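# Switch on the shaker holding four jars

## Task

Four jars already sit on the shaker, whose timer is set to 20 seconds; turn the shaker on.

## Robot and tools

Robot: two arms, left_arm and right_arm, each with a parallel gripper. Base positions in the scene frame: left_arm (-0.016, +0.223, 0) m, quat_wxyz (+1.000, 0, 0, 0); right_arm (+0.011, -0.349, 0) m, quat_wxyz (+1.000, 0, 0, +0.008). Scene frame: origin at table-top height halfway between the nominal bases, +x out over the table, +z up, left_arm on the +y side (arm names do not match image sides). Each arm reports its hand pose, velocities, targets and wrist-camera pose in its own base frame. Fixed cameras and the table use the scene frame. All commanded offsets run along the arm's current Hand target axes. The gripper's fingers point along its +z and close along its y. end_effector_position is the point between the pads, about 1 cm short of the fingertips.

execute_actions: argument actions is a list of actions. Each action is a table of up to 15 rows, one row per 1/30 s step; if shorter, its last row repeats to fill 15 steps. Every row holds 14 numbers in [-1, 1], both arms always: left dx, dy, dz, rx, ry, rz, opening, then right dx, dy, dz, rx, ry, rz, opening. The six pose numbers are an offset, not a pose: scale 1.0 = 0.6 m or 180 degrees, rx/ry/rz form one rotation vector, measured from the Hand target as it was when that action began. Rows do not chain; each new action or call starts from the updated Hand target, so sending the same offset again moves further. Six zeros re-command the current Hand target. Opening is absolute: +1 fully open (0.093 m), -1 closed. Optional cameras: list of names, ["all"], or []; images arrive only when asked or when actions is empty. An empty list also reveals the fields normally omitted.

move: target is either one 14-number row or a list of up to 15 such rows, same layout and scale as above. Every row is an offset from the same starting Hand targets, not from the previous row. Grippers travel straight lines, turning the short way; all arms finish together, minimum 0.5 s, capped at 10 s for the whole list. speed: m/s, 0.002 to 2.9, default 0.25 (rotation up to twice that in rad/s); one value or one per target. blend: metres of corner rounding per target, 0 (default) means stop at each. opening_speed: scale units per second, at least 0.2. grip_force: newtons per pad, 10 to 50, one value or one per arm; it persists, and lower values close slowly (about 4 s at 40, 16 s at 10). blocking=false returns after about 0.5 s while the move continues. Paths ignore obstacles and the other arm; faster moves lag and wander more, especially with a near-straight arm. Avoid routing a gripper near its own base (it may flip the shoulder). Changed openings on later targets are applied after everything comes to rest there. The result adds a move: line with the ending (done, off_target, moving, held, fault) and limits (paced = pose clipped, held = steps withheld). done means within 10 mm and 2 degrees; neither done nor off_target tells you about contact.

wait: seconds 0 to 10; arms keep their last command, a running move continues. stop: brakes a running move (needs room when fast). zoom_image: camera (cam_high, cam_low, cam_over, cam_left_wrist, cam_right_wrist) and region [x0, y0, x1, y1] in pixels from the top-left, at most 504 by 504, taken from that camera's latest image. finished_scene: scene = current scene number; irreversible, and the goal must hold with the robot idle.

Cameras: cam_high, cam_low, cam_over are 504x504; the two wrist cameras are 896x504.

Results: end_effector_position (m) and end_effector_quat_wxyz per arm in its base frame; Hand target, the base for the next offset; Tool commands; grip_measured (+1 open, -1 closed); Joint positions in rad, last entry the finger gap in m (accurate only when nothing blocks the fingers); Joint velocities, omitted when all are within noise; Joint torques (biased, noisy, joints 1-3 wrap at ±28 N m); action calls also list some step positions. Reported pose can be a few cm off, more at long reach.

Motion behaviour: each step limits commanded orientation to within 40 degrees of the measured one. Friction and weight can leave the gripper short, low or tilted; small moves may fail or go sideways. Check pose after each move and correct tilt. Resting short persists until the next command; send the remaining distance as an offset. An arm blocked by something keeps pressing until commanded back past its gripper.

Gripping: pads meet near -0.94; an object of width w mm reads about -0.94 + 0.0208*w. Readings may run up to 0.02 high. Commanding about 0.24 below the width reading grips at full force; just below presses lightly. Keep sending the closing value to hold; send well above the width reading to release. Pads push about 50 to 65 N.

Joint ranges (rad): waist -2.618 to 3.054, shoulder 0.000 to 3.142, elbow 0.000 to 3.142 (straight at 2.901), wrist pitch -1.571 to 1.571, wrist yaw -1.571 to 1.571, wrist roll -2.094 to 2.094.

Heat: holding loads, stretching out or pushing at an unreachable pose warms motors. MOTOR HOT at 75 °C; at 90 °C the arm folds and idles for the scene; at 100 °C it collapses.

Avoid: knocking jars off the table or leaving anything off it, dropping or releasing moving parts, fast hits on fixed or heavy items (press the shaker's switch gently), any arm-to-arm contact, grippers closing on each other, wrist-camera cable contact or strain, and arm stops. The clearance check does not protect gripper-to-gripper contact. Loose objects may occasionally get nudged by the scene. Time passes while you think, so stay brief; smooth, low-effort motion is preferred.

Each tool is called after ">>>" as a command line: name --argument value for each argument, lists and objects as JSON in quotes; but a table of rows of numbers goes row by row, as --pt "numbers of a row", without its own name.

## Session

>>> execute_actions --actions '[]'

Scene clock: 0.00 s.
left_arm: end_effector_position=(+0.3094, +0.0556, +0.2903) grip_measured=+1.000 end_effector_quat_wxyz=(+0.631, -0.003, +0.776, +0.010) | right_arm: end_effector_position=(+0.3078, +0.0193, +0.3001) grip_measured=+1.000 end_effector_quat_wxyz=(+0.646, -0.052, +0.677, +0.349)
Joint positions: left_arm=[0.347 0.781 0.705 -0.141 0.319 0.082 0.093] | right_arm=[-0.406 0.921 0.495 0.563 -0.974 0.532 0.093]
Joint velocities: within noise
Joint torques (N m): no reading
Heat: left arm: 34 °C; right arm: 34 °C.
Hand target: left_arm +0.3093, +0.0556, +0.2964; +0.636, -0.002, +0.772, +0.012 | right_arm +0.3075, +0.0194, +0.3069; +0.652, -0.058, +0.673, +0.345
Tool commands: left_gripper/opening=+1.0 right_gripper/opening=+1.0

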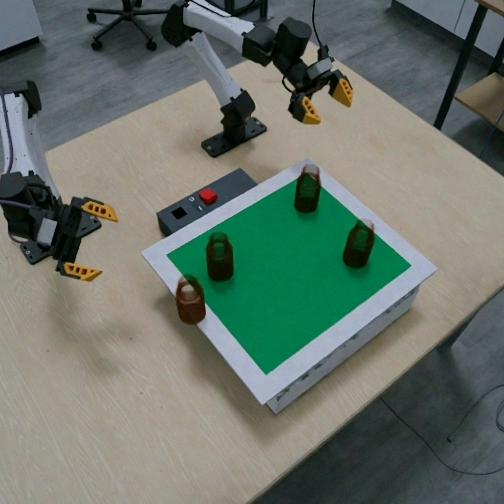

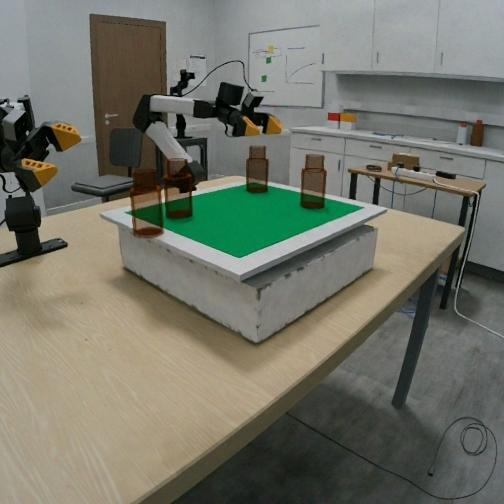

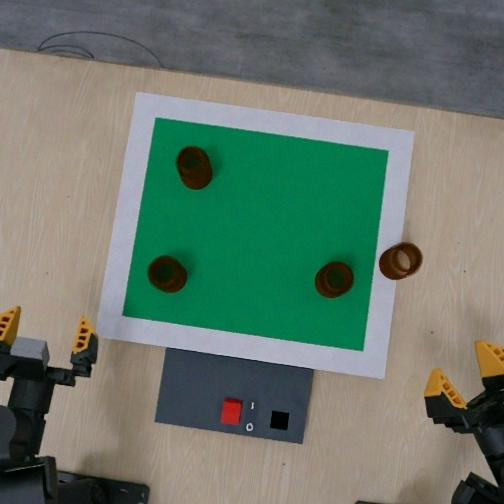

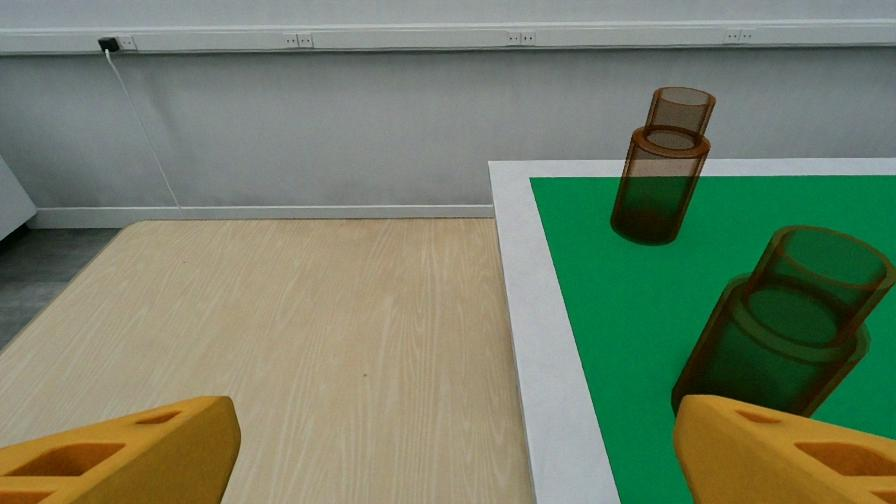

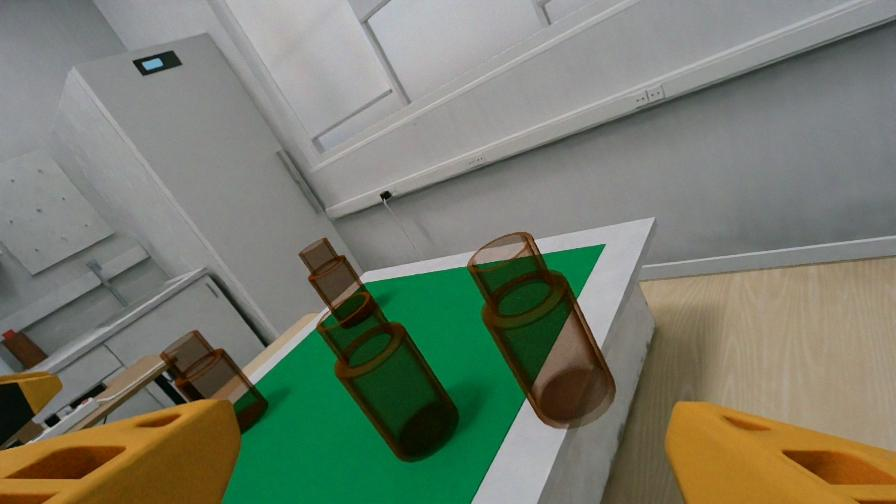

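>>> zoom_image --camera "cam_over" --region '[140, 330, 330, 460]'

>>> zoom_image --camera "cam_over" --region '[280, 180, 460, 390]'

>>> zoom_image --camera "cam_low" --region '[90, 130, 290, 290]'

>>> zoom_image --camera "cam_high" --region '[140, 150, 300, 340]'

Scaled by 2.653.

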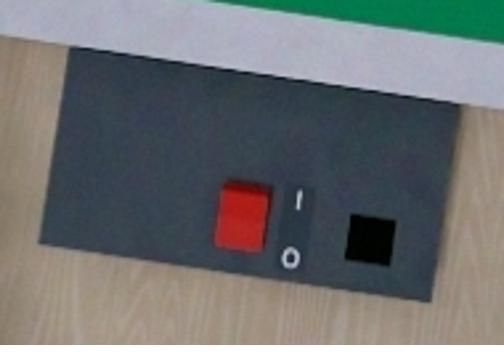

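Scaled by 2.400.

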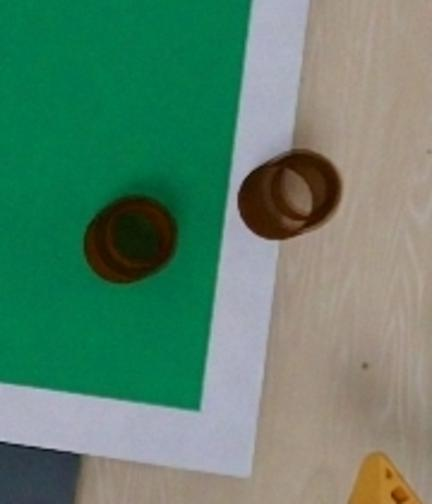

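Scaled by 2.520.

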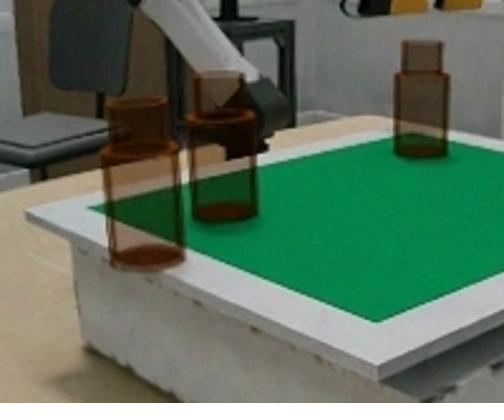

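Scaled by 2.653.

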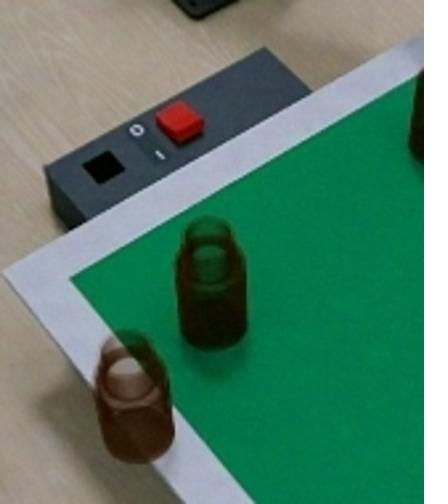

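>>> move --target '[0.1605, -0.4623, -0.1953, 0.1417, 0.4216, 0.1636, -1, 0.0154, 0.0427, 0.1261, 0.1597, 0.2489, -0.0795, 1]' --speed 0.35 --cameras '["all"]'

Scene clock: 52.17 s.
left_arm: end_effector_position=(+0.1814, -0.2193, +0.2159) grip_measured=-0.973 end_effector_quat_wxyz=(+0.036, +0.303, +0.952, -0.017) | right_arm: end_effector_position=(+0.3521, +0.0830, +0.3051) grip_measured=+1.000 end_effector_quat_wxyz=(+0.370, -0.109, +0.921, +0.046)
Joint positions: left_arm=[-0.886 1.594 1.677 -1.574 -0.011 -0.27 0] | right_arm=[0.226 1.365 1.567 -1.009 -0.011 -0.005 0.093]
Joint torques (N m): left_arm=[-0.32 -5.53 8.8 0.47 -0.03 -0.16] | right_arm=[0.62 -3.77 10.5 1.63 0.14 0]
Heat: left arm: 42 °C; right arm: 39 °C.
Hand target: left_arm +0.1809, -0.2229, +0.2195; +0.000, +0.301, +0.954, +0.001 | right_arm +0.3559, +0.0831, +0.3150; +0.380, -0.105, +0.918, +0.043
Off the commanded pose: left_arm 0.005 m, 5 deg | right_arm 0.011 m, 1 deg.
joint sent to its limit (left arm) — joint 4 (wrist pitch), lower limit. The joint targets are off in orientation, not in position.
move: off_target (left_arm, right_arm)

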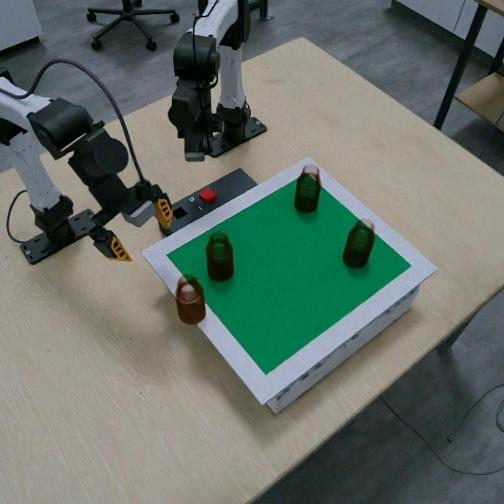

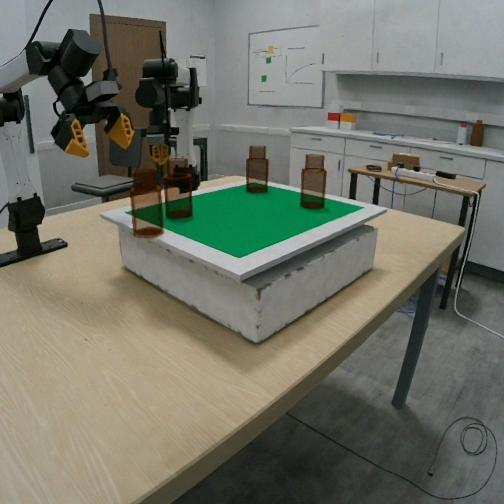

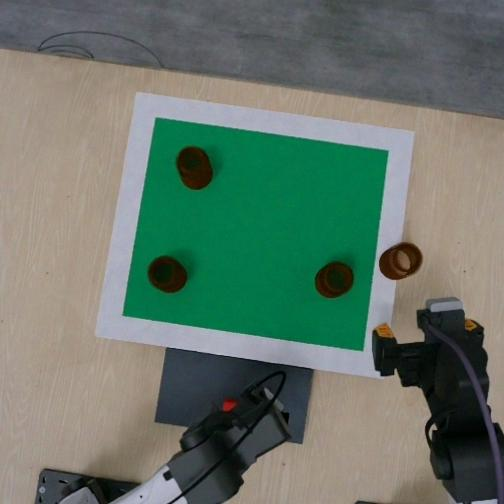

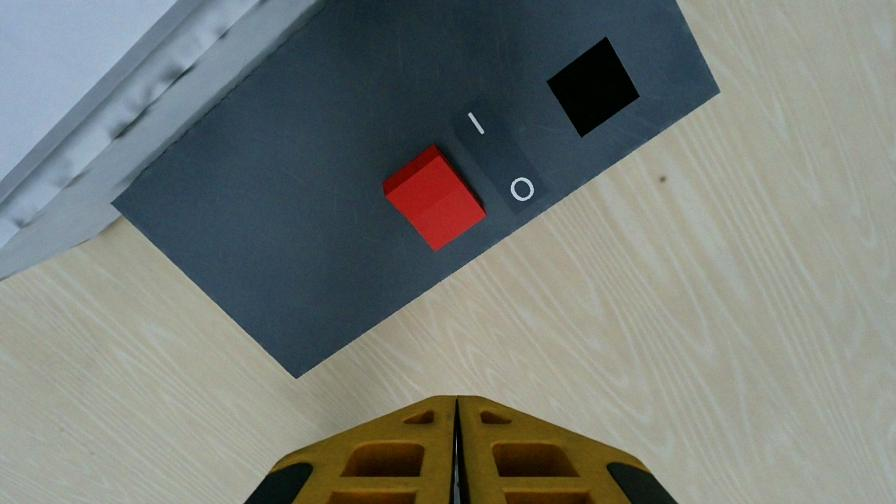

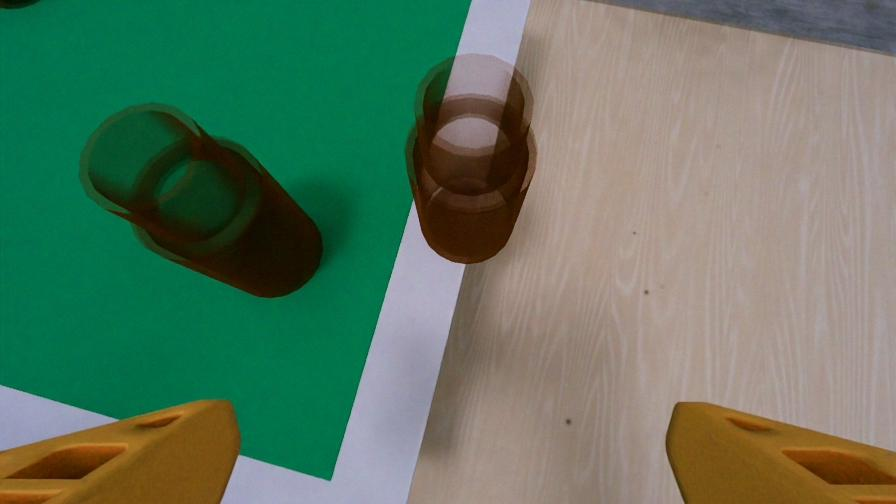

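>>> zoom_image --camera "cam_over" --region '[130, 130, 230, 310]'

>>> zoom_image --camera "cam_over" --region '[300, 220, 504, 400]'

>>> zoom_image --camera "cam_low" --region '[40, 90, 240, 290]'

>>> zoom_image --camera "cam_high" --region '[90, 180, 250, 340]'

Scaled by 2.800.

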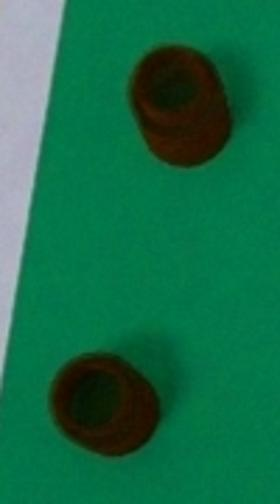

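Scaled by 2.471.

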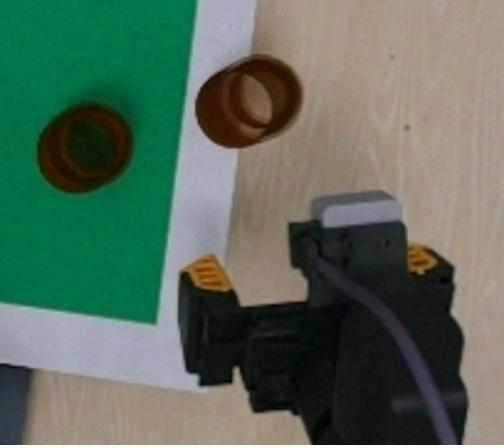

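Scaled by 2.520.

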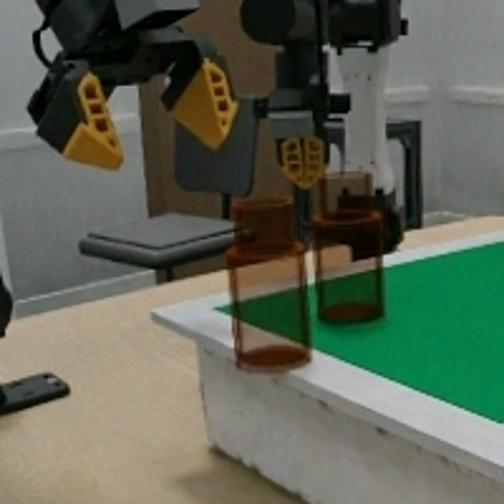

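Scaled by 3.150.

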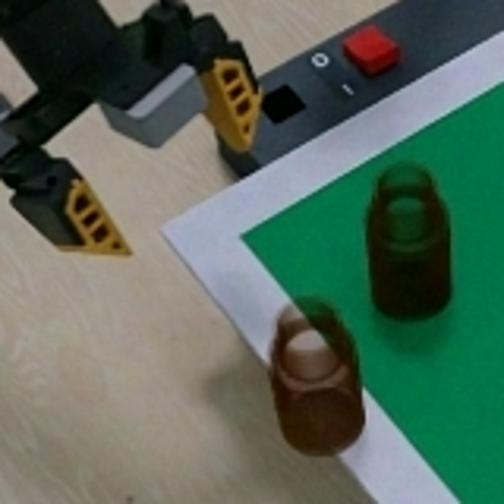

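>>> move --target '[-0.0305, 0.0222, 0.0992, 0, 0, 0.3056, -1, -0.0643, -0.0242, 0.0890, -0.0275, 0, -0.0275, 0.4]' --speed 0.3 --cameras '["all"]'

Scene clock: 87.23 s.
left_arm: end_effector_position=(+0.2000, -0.2219, +0.1660) grip_measured=-0.973 end_effector_quat_wxyz=(+0.004, +0.707, +0.707, +0.001) | right_arm: end_effector_position=(+0.4143, +0.0819, +0.2919) grip_measured=+0.403 end_effector_quat_wxyz=(+0.357, -0.156, +0.919, +0.062)
Joint positions: left_arm=[-0.838 1.673 1.561 -1.452 -0.002 0.732 0] | right_arm=[0.142 1.595 1.734 -0.978 -0.134 -0.144 0.065]
Joint torques (N m): left_arm=[0.87 -6.09 5.98 0.53 0.03 -0.01] | right_arm=[-0.2 -5.71 10.63 1.74 -0.2 -0.14]
Heat: left arm: 41 °C; right arm: 43 °C.
Hand target: left_arm +0.2035, -0.2224, +0.1601; +0.000, +0.707, +0.707, +0.001 | right_arm +0.4226, +0.0836, +0.3046; +0.377, -0.161, +0.910, +0.067
Off the commanded pose: left_arm 0.007 m, 0 deg | right_arm 0.015 m, 3 deg.
move: off_target (right_arm)

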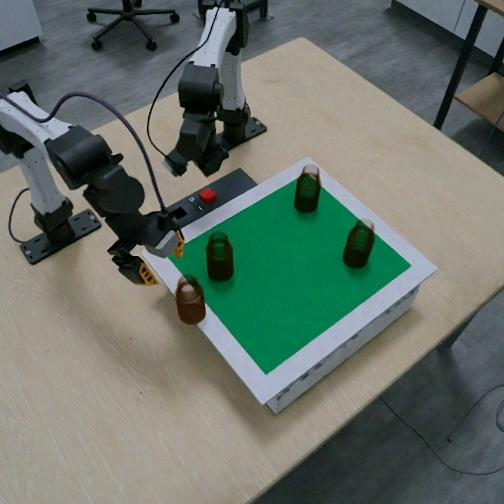

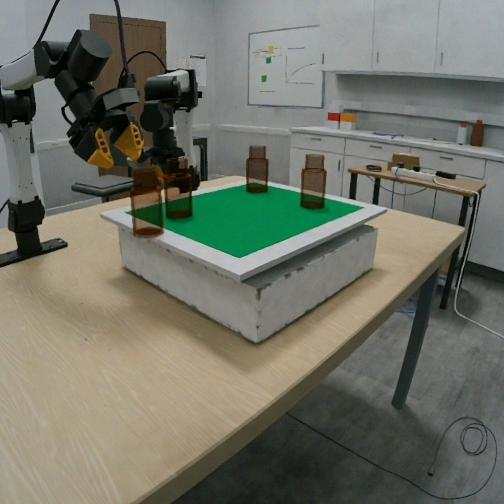

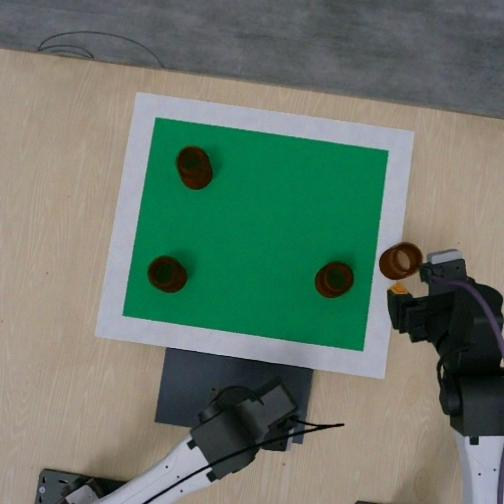

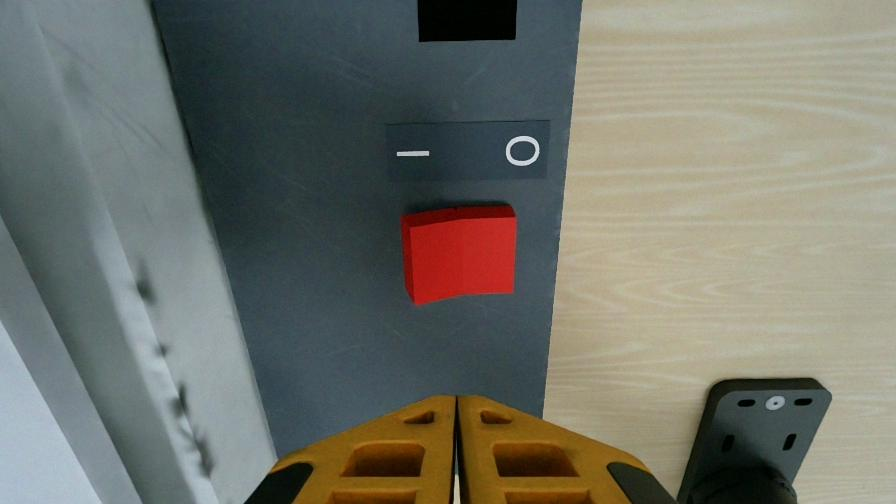

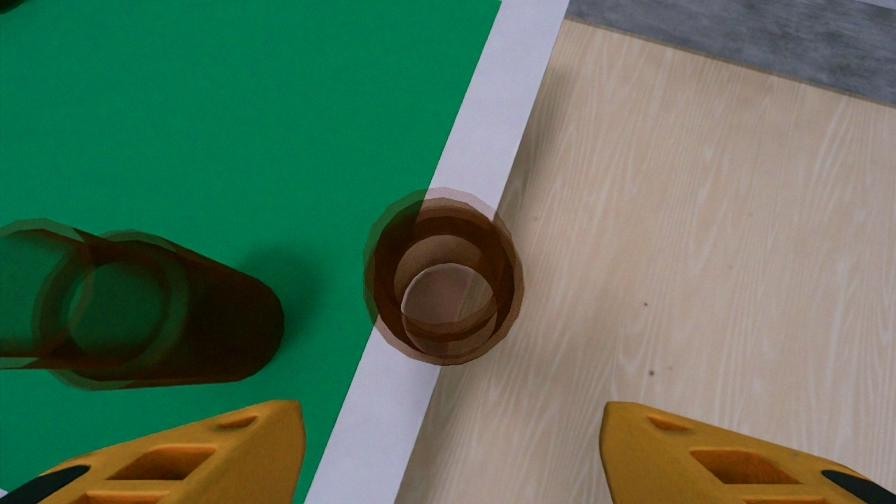

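>>> zoom_image --camera "cam_high" --region '[100, 170, 250, 340]'

>>> zoom_image --camera "cam_low" --region '[60, 90, 220, 250]'

>>> zoom_image --camera "cam_over" --region '[340, 220, 504, 384]'

Scaled by 2.965.

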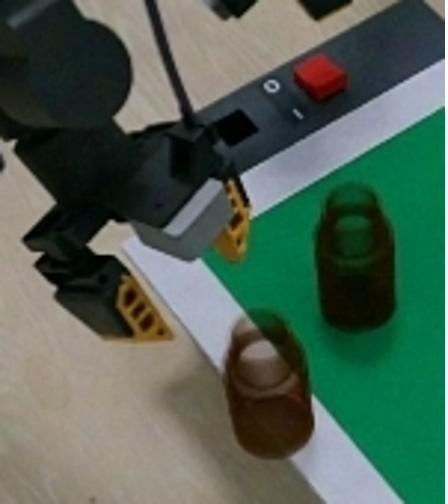

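Scaled by 3.150.

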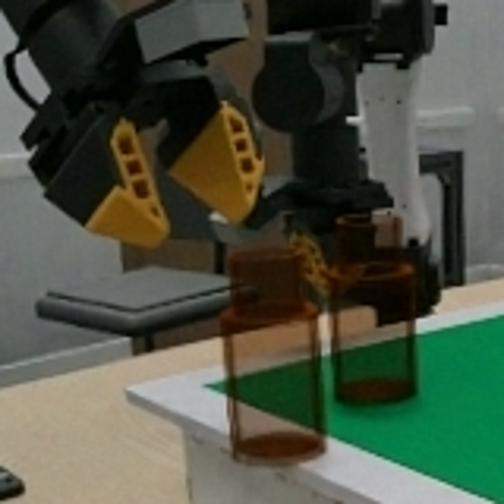

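Scaled by 3.073.

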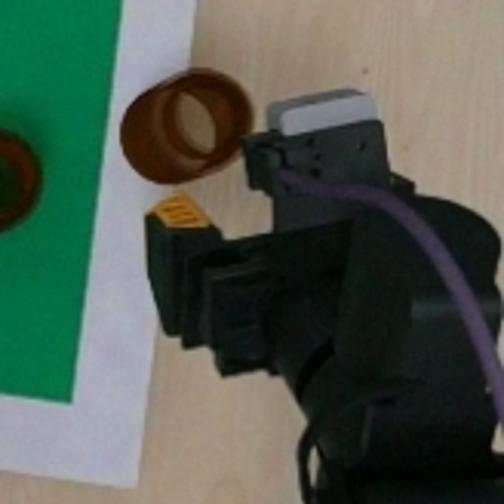

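>>> move --target '[0, 0.0133, 0.085, 0, 0, 0, -1, -0.0235, 0.0012, 0.0895, 0, 0, 0, 0.4]' --speed 0.12 --cameras '["all"]'

Scene clock: 126.30 s.
left_arm: end_effector_position=(+0.2085, -0.2221, +0.1141) grip_measured=-0.973 end_effector_quat_wxyz=(+0.002, +0.707, +0.707, +0.001) | right_arm: end_effector_position=(+0.4583, +0.0977, +0.2635) grip_measured=+0.403 end_effector_quat_wxyz=(+0.356, -0.163, +0.918, +0.067)
Joint positions: left_arm=[-0.818 1.694 1.378 -1.252 -0.002 0.753 0] | right_arm=[0.162 1.74 1.777 -0.876 -0.134 -0.138 0.065]
Joint torques (N m): left_arm=[0.75 -6.46 6.22 0.51 0 0.04] | right_arm=[0.62 -7.2 10.82 1.76 0.01 0.02]
Heat: left arm: 38 °C; right arm: 43 °C.
Hand target: left_arm +0.2115, -0.2223, +0.1091; +0.000, +0.707, +0.707, +0.001 | right_arm +0.4674, +0.1007, +0.2767; +0.377, -0.161, +0.910, +0.067
Off the commanded pose: left_arm 0.006 m, 0 deg | right_arm 0.016 m, 3 deg.
move: off_target (right_arm)

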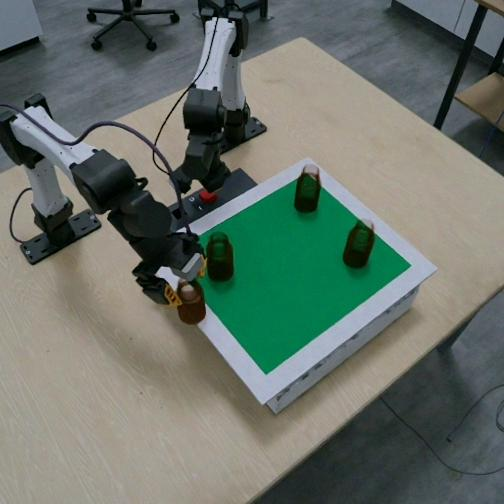

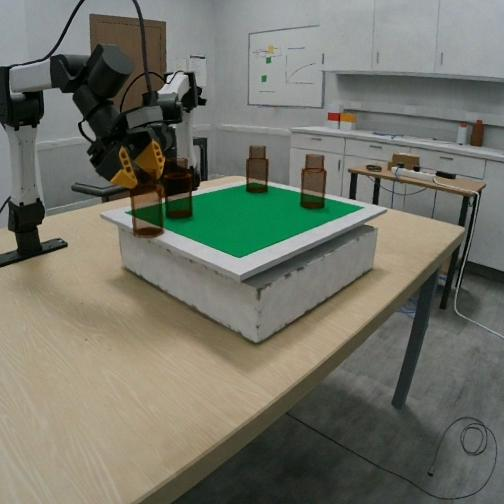

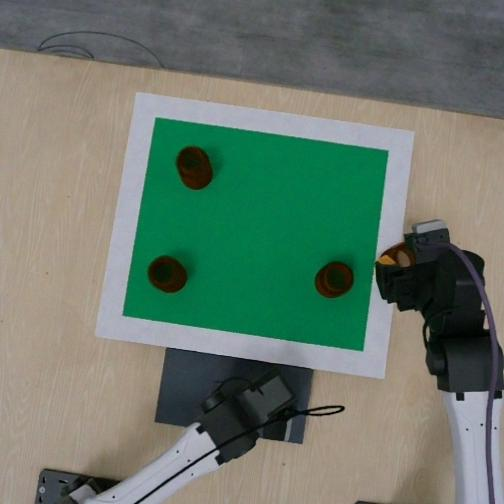

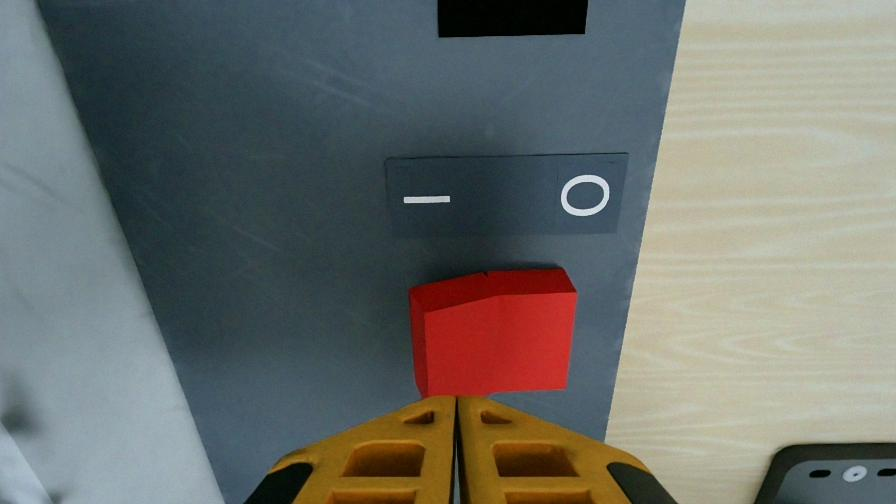

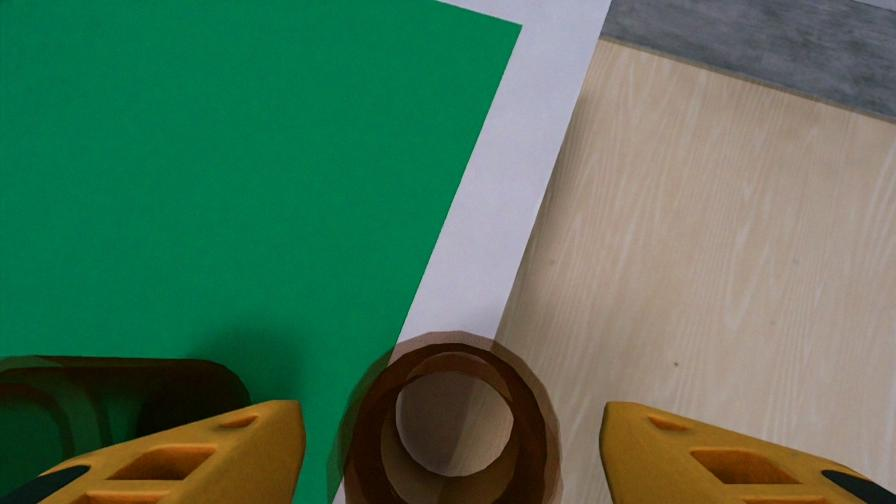

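>>> zoom_image --camera "cam_right_wrist" --region '[220, 240, 680, 504]'

>>> zoom_image --camera "cam_low" --region '[80, 110, 220, 250]'

>>> zoom_image --camera "cam_high" --region '[120, 210, 250, 340]'

>>> zoom_image --camera "cam_over" --region '[340, 200, 480, 340]'

Scaled by 1.096.

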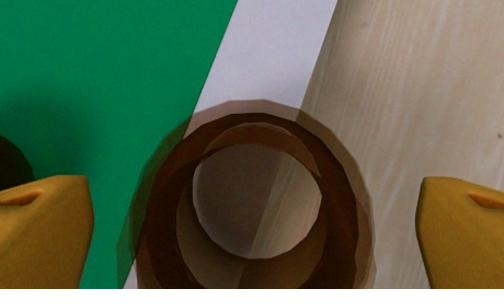

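Scaled by 3.600.

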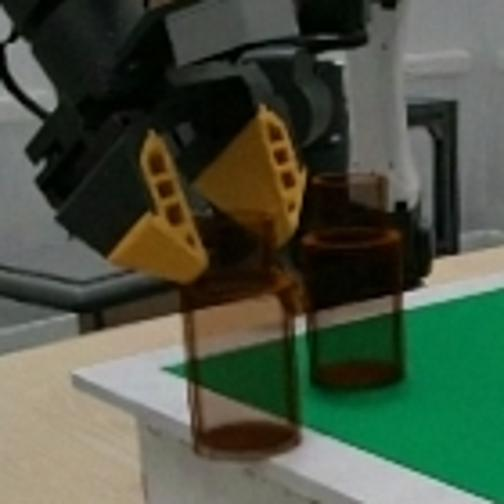

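Scaled by 3.877.

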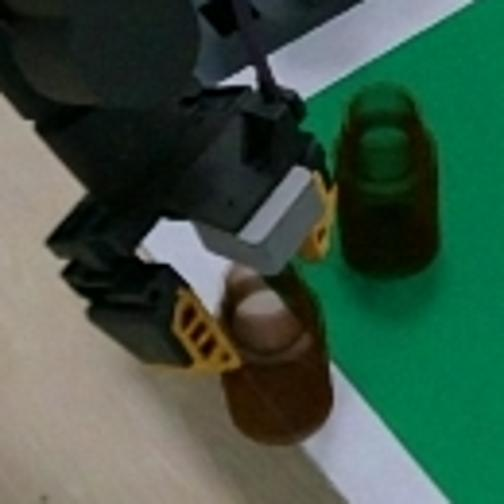

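Scaled by 3.600.

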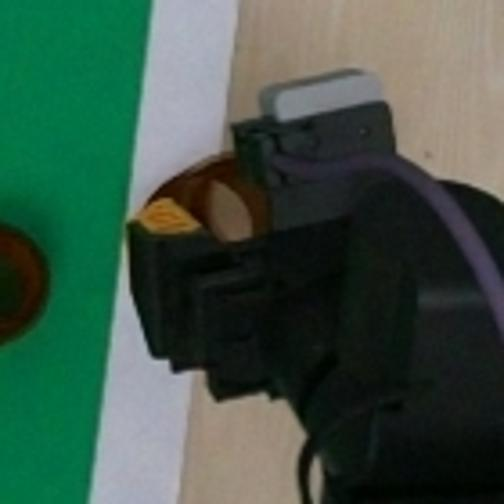

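>>> move --pt "0 0 0 0 0 0 -1 -0.0059 0.003 0.0059 0 0 0 0.4" --pt "0 0 0 0 0 0 -1 -0.0059 0.003 0.0059 0 0 0 -0.5" --speed 0.1 --grip_force '[50, 25]' --cameras '["all"]'

Scene clock: 165.03 s.
left_arm: end_effector_position=(+0.2085, -0.2221, +0.1141) grip_measured=-0.973 end_effector_quat_wxyz=(+0.002, +0.707, +0.707, +0.001) | right_arm: end_effector_position=(+0.4623, +0.1018, +0.2650) grip_measured=-0.165 end_effector_quat_wxyz=(+0.359, -0.164, +0.916, +0.068)
Joint positions: left_arm=[-0.818 1.694 1.378 -1.252 -0.002 0.753 0] | right_arm=[0.17 1.756 1.798 -0.876 -0.133 -0.133 0.037]
Joint torques (N m): left_arm=[0.87 -6.57 6.2 0.54 0.01 0.03] | right_arm=[0.61 -7.05 10.93 1.74 0.05 0.01]
Heat: left arm: 39 °C; right arm: 43 °C.
Hand target: left_arm +0.2115, -0.2223, +0.1091; +0.000, +0.707, +0.707, +0.001 | right_arm +0.4715, +0.1043, +0.2765; +0.377, -0.161, +0.910, +0.067
Off the commanded pose: left_arm 0.006 m, 0 deg | right_arm 0.015 m, 2 deg.
grip_force (N): 50, 25
move: off_target (right_arm); target 2's new opening was sent with right_arm's hand 0.015 m and 2 deg from that target

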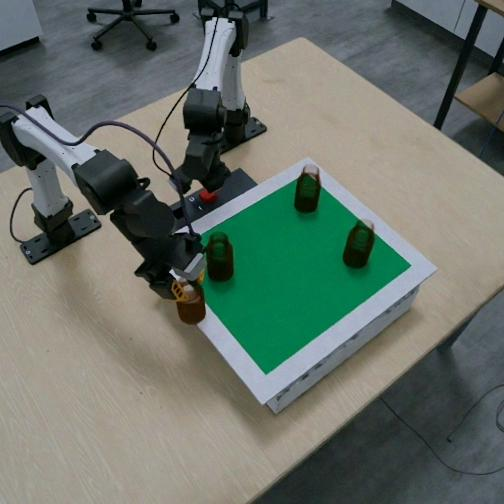

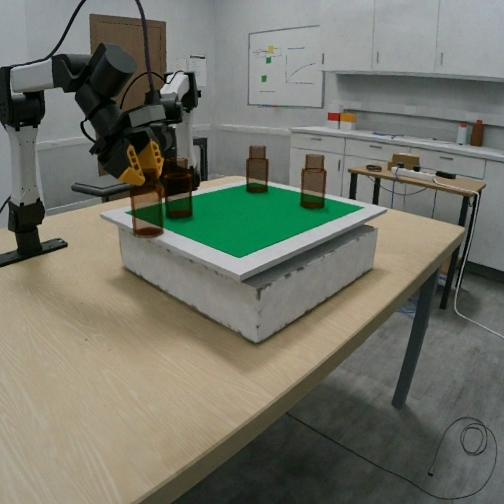

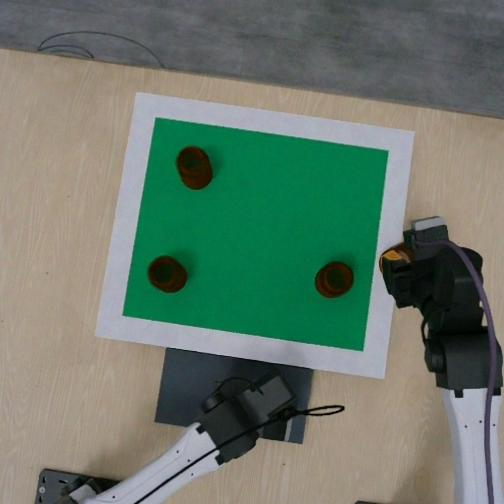

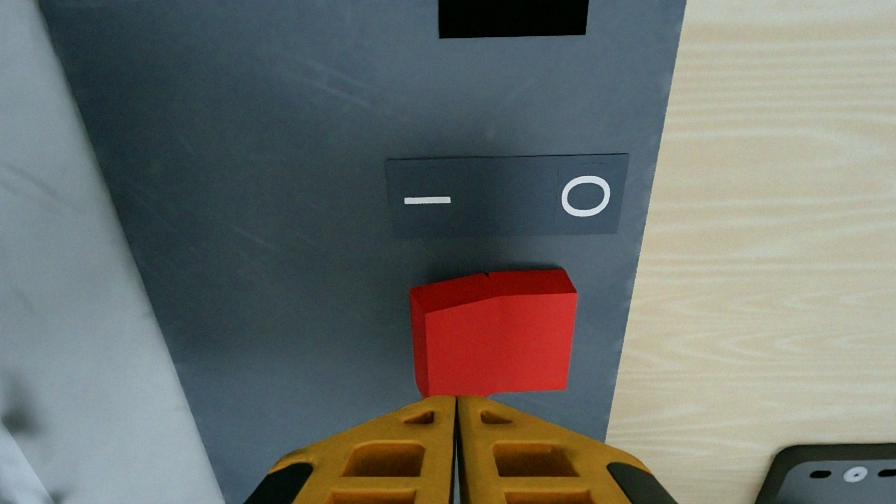

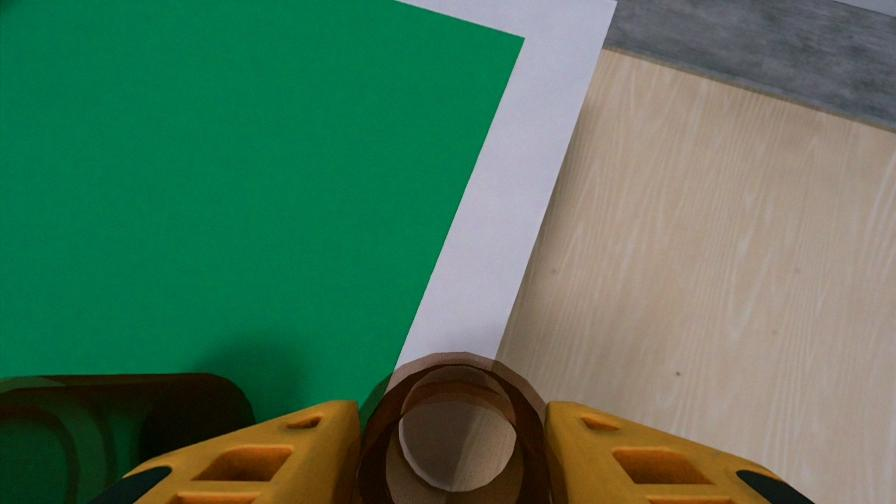

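>>> move --target '[0, 0, 0, 0, 0, 0, -1, -0.0413, 0, -0.0413, 0, 0, 0, -0.5]' --speed 0.1 --cameras '["cam_low", "cam_right_wrist", "cam_over"]'

Scene clock: 171.33 s.
left_arm: end_effector_position=(+0.2085, -0.2221, +0.1141) grip_measured=-0.973 end_effector_quat_wxyz=(+0.002, +0.707, +0.707, +0.001) | right_arm: end_effector_position=(+0.4645, +0.1021, +0.2962) grip_measured=-0.174 end_effector_quat_wxyz=(+0.354, -0.163, +0.918, +0.068)
Joint positions: left_arm=[-0.818 1.694 1.378 -1.252 -0.002 0.753 0] | right_arm=[0.17 1.825 2.023 -1.041 -0.132 -0.132 0.037]
Joint torques (N m): left_arm=[0.8 -6.45 6.37 0.53 -0.02 0.02] | right_arm=[0.61 -7.99 10.77 1.72 0.05 0.01]
Heat: left arm: 39 °C; right arm: 44 °C.
Hand target: left_arm +0.2115, -0.2223, +0.1091; +0.000, +0.707, +0.707, +0.001 | right_arm +0.4714, +0.1042, +0.3116; +0.377, -0.161, +0.910, +0.067
Off the commanded pose: left_arm 0.006 m, 0 deg | right_arm 0.017 m, 3 deg.
grip_force (N): 50, 25
move: off_target (right_arm)
Images, in order (width x height): cam_low 504x504, cam_over 504x504, cam_right_wrist 896x504.

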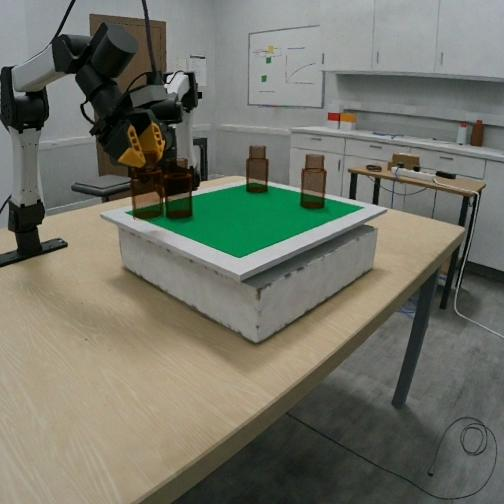

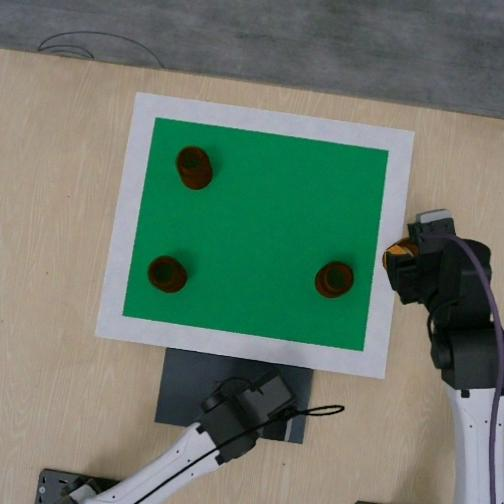

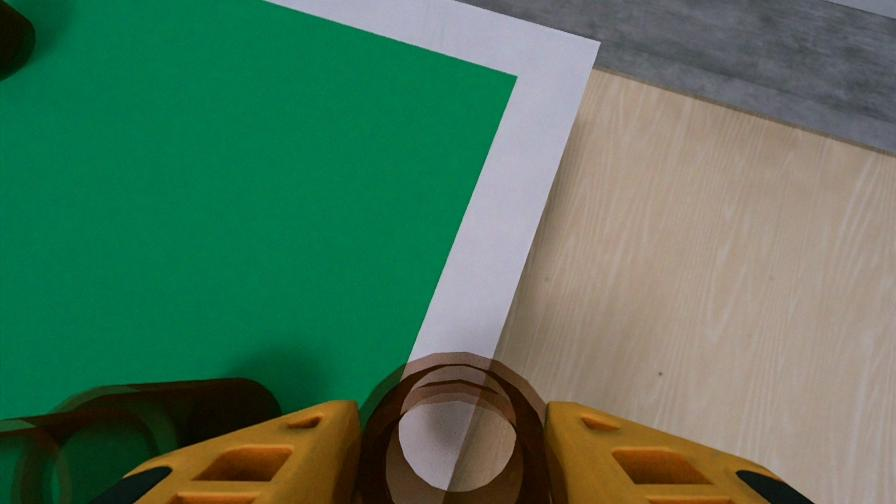

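>>> move --target '[0, 0, 0, 0, 0, 0, -1, -0.0725, 0.1063, 0.1022, 0, -0.006, 0, -0.5]' --speed 0.1 --cameras '["all"]'

Scene clock: 196.50 s.
left_arm: end_effector_position=(+0.2085, -0.2221, +0.1141) grip_measured=-0.973 end_effector_quat_wxyz=(+0.002, +0.707, +0.707, +0.001) | right_arm: end_effector_position=(+0.5116, +0.1887, +0.2842) grip_measured=-0.174 end_effector_quat_wxyz=(+0.362, -0.167, +0.914, +0.068)
Joint positions: left_arm=[-0.818 1.694 1.378 -1.252 -0.002 0.753 0] | right_arm=[0.35 2.125 2.394 -1.085 -0.012 -0.008 0.037]
Joint torques (N m): left_arm=[0.81 -6.58 6.08 0.53 0.03 0.02] | right_arm=[0.13 -9.8 10.95 1.77 0.14 0.02]
Heat: left arm: 40 °C; right arm: 45 °C.
Hand target: left_arm +0.2115, -0.2223, +0.1091; +0.000, +0.707, +0.707, +0.001 | right_arm +0.5192, +0.1895, +0.2989; +0.386, -0.160, +0.906, +0.068
Off the commanded pose: left_arm 0.006 m, 0 deg | right_arm 0.017 m, 3 deg.
grip_force (N): 50, 25
move: off_target (right_arm)

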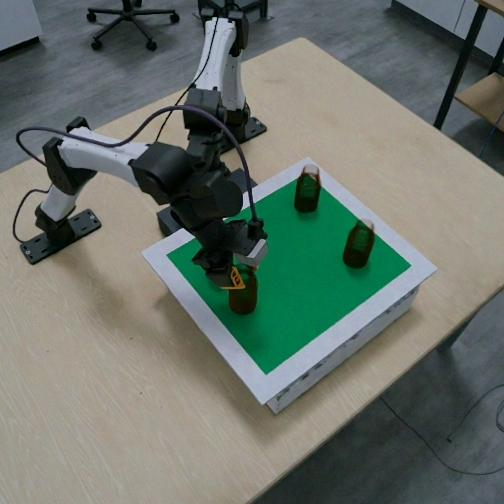

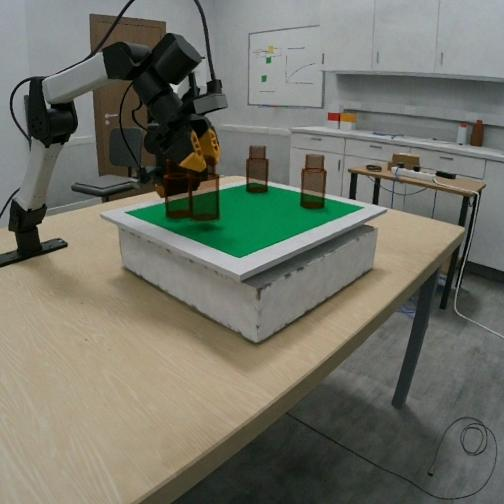

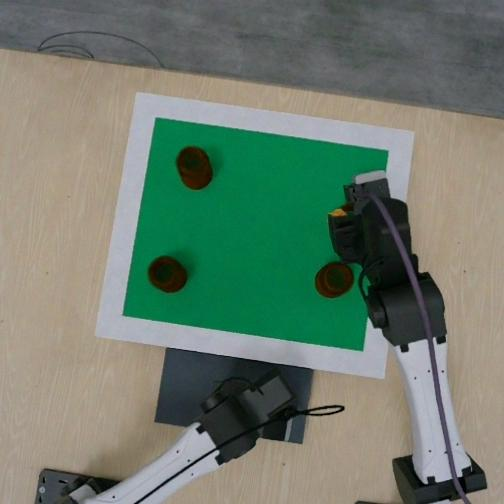

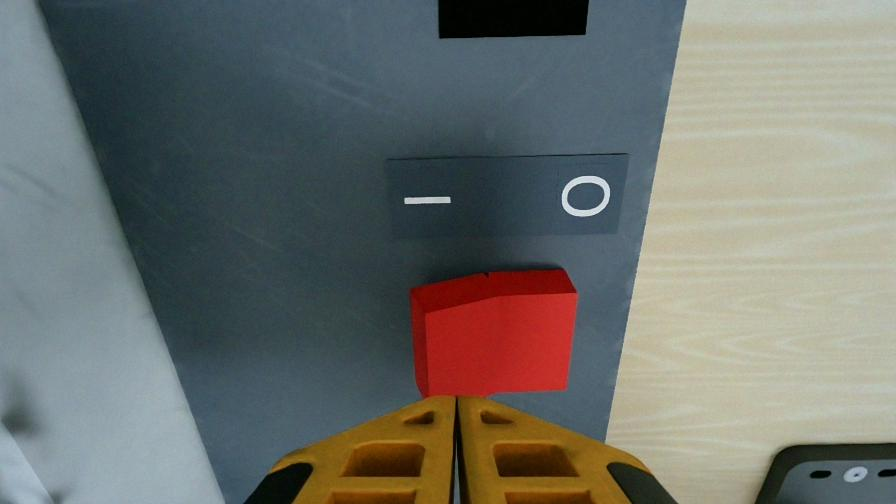

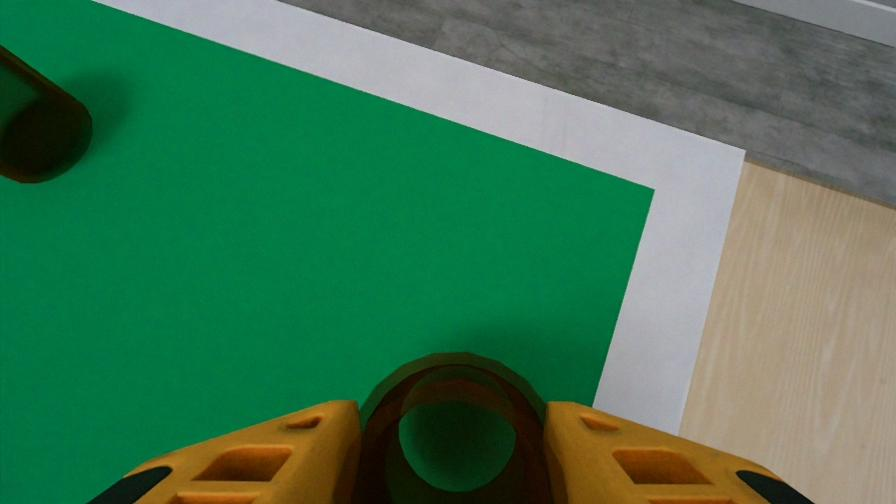

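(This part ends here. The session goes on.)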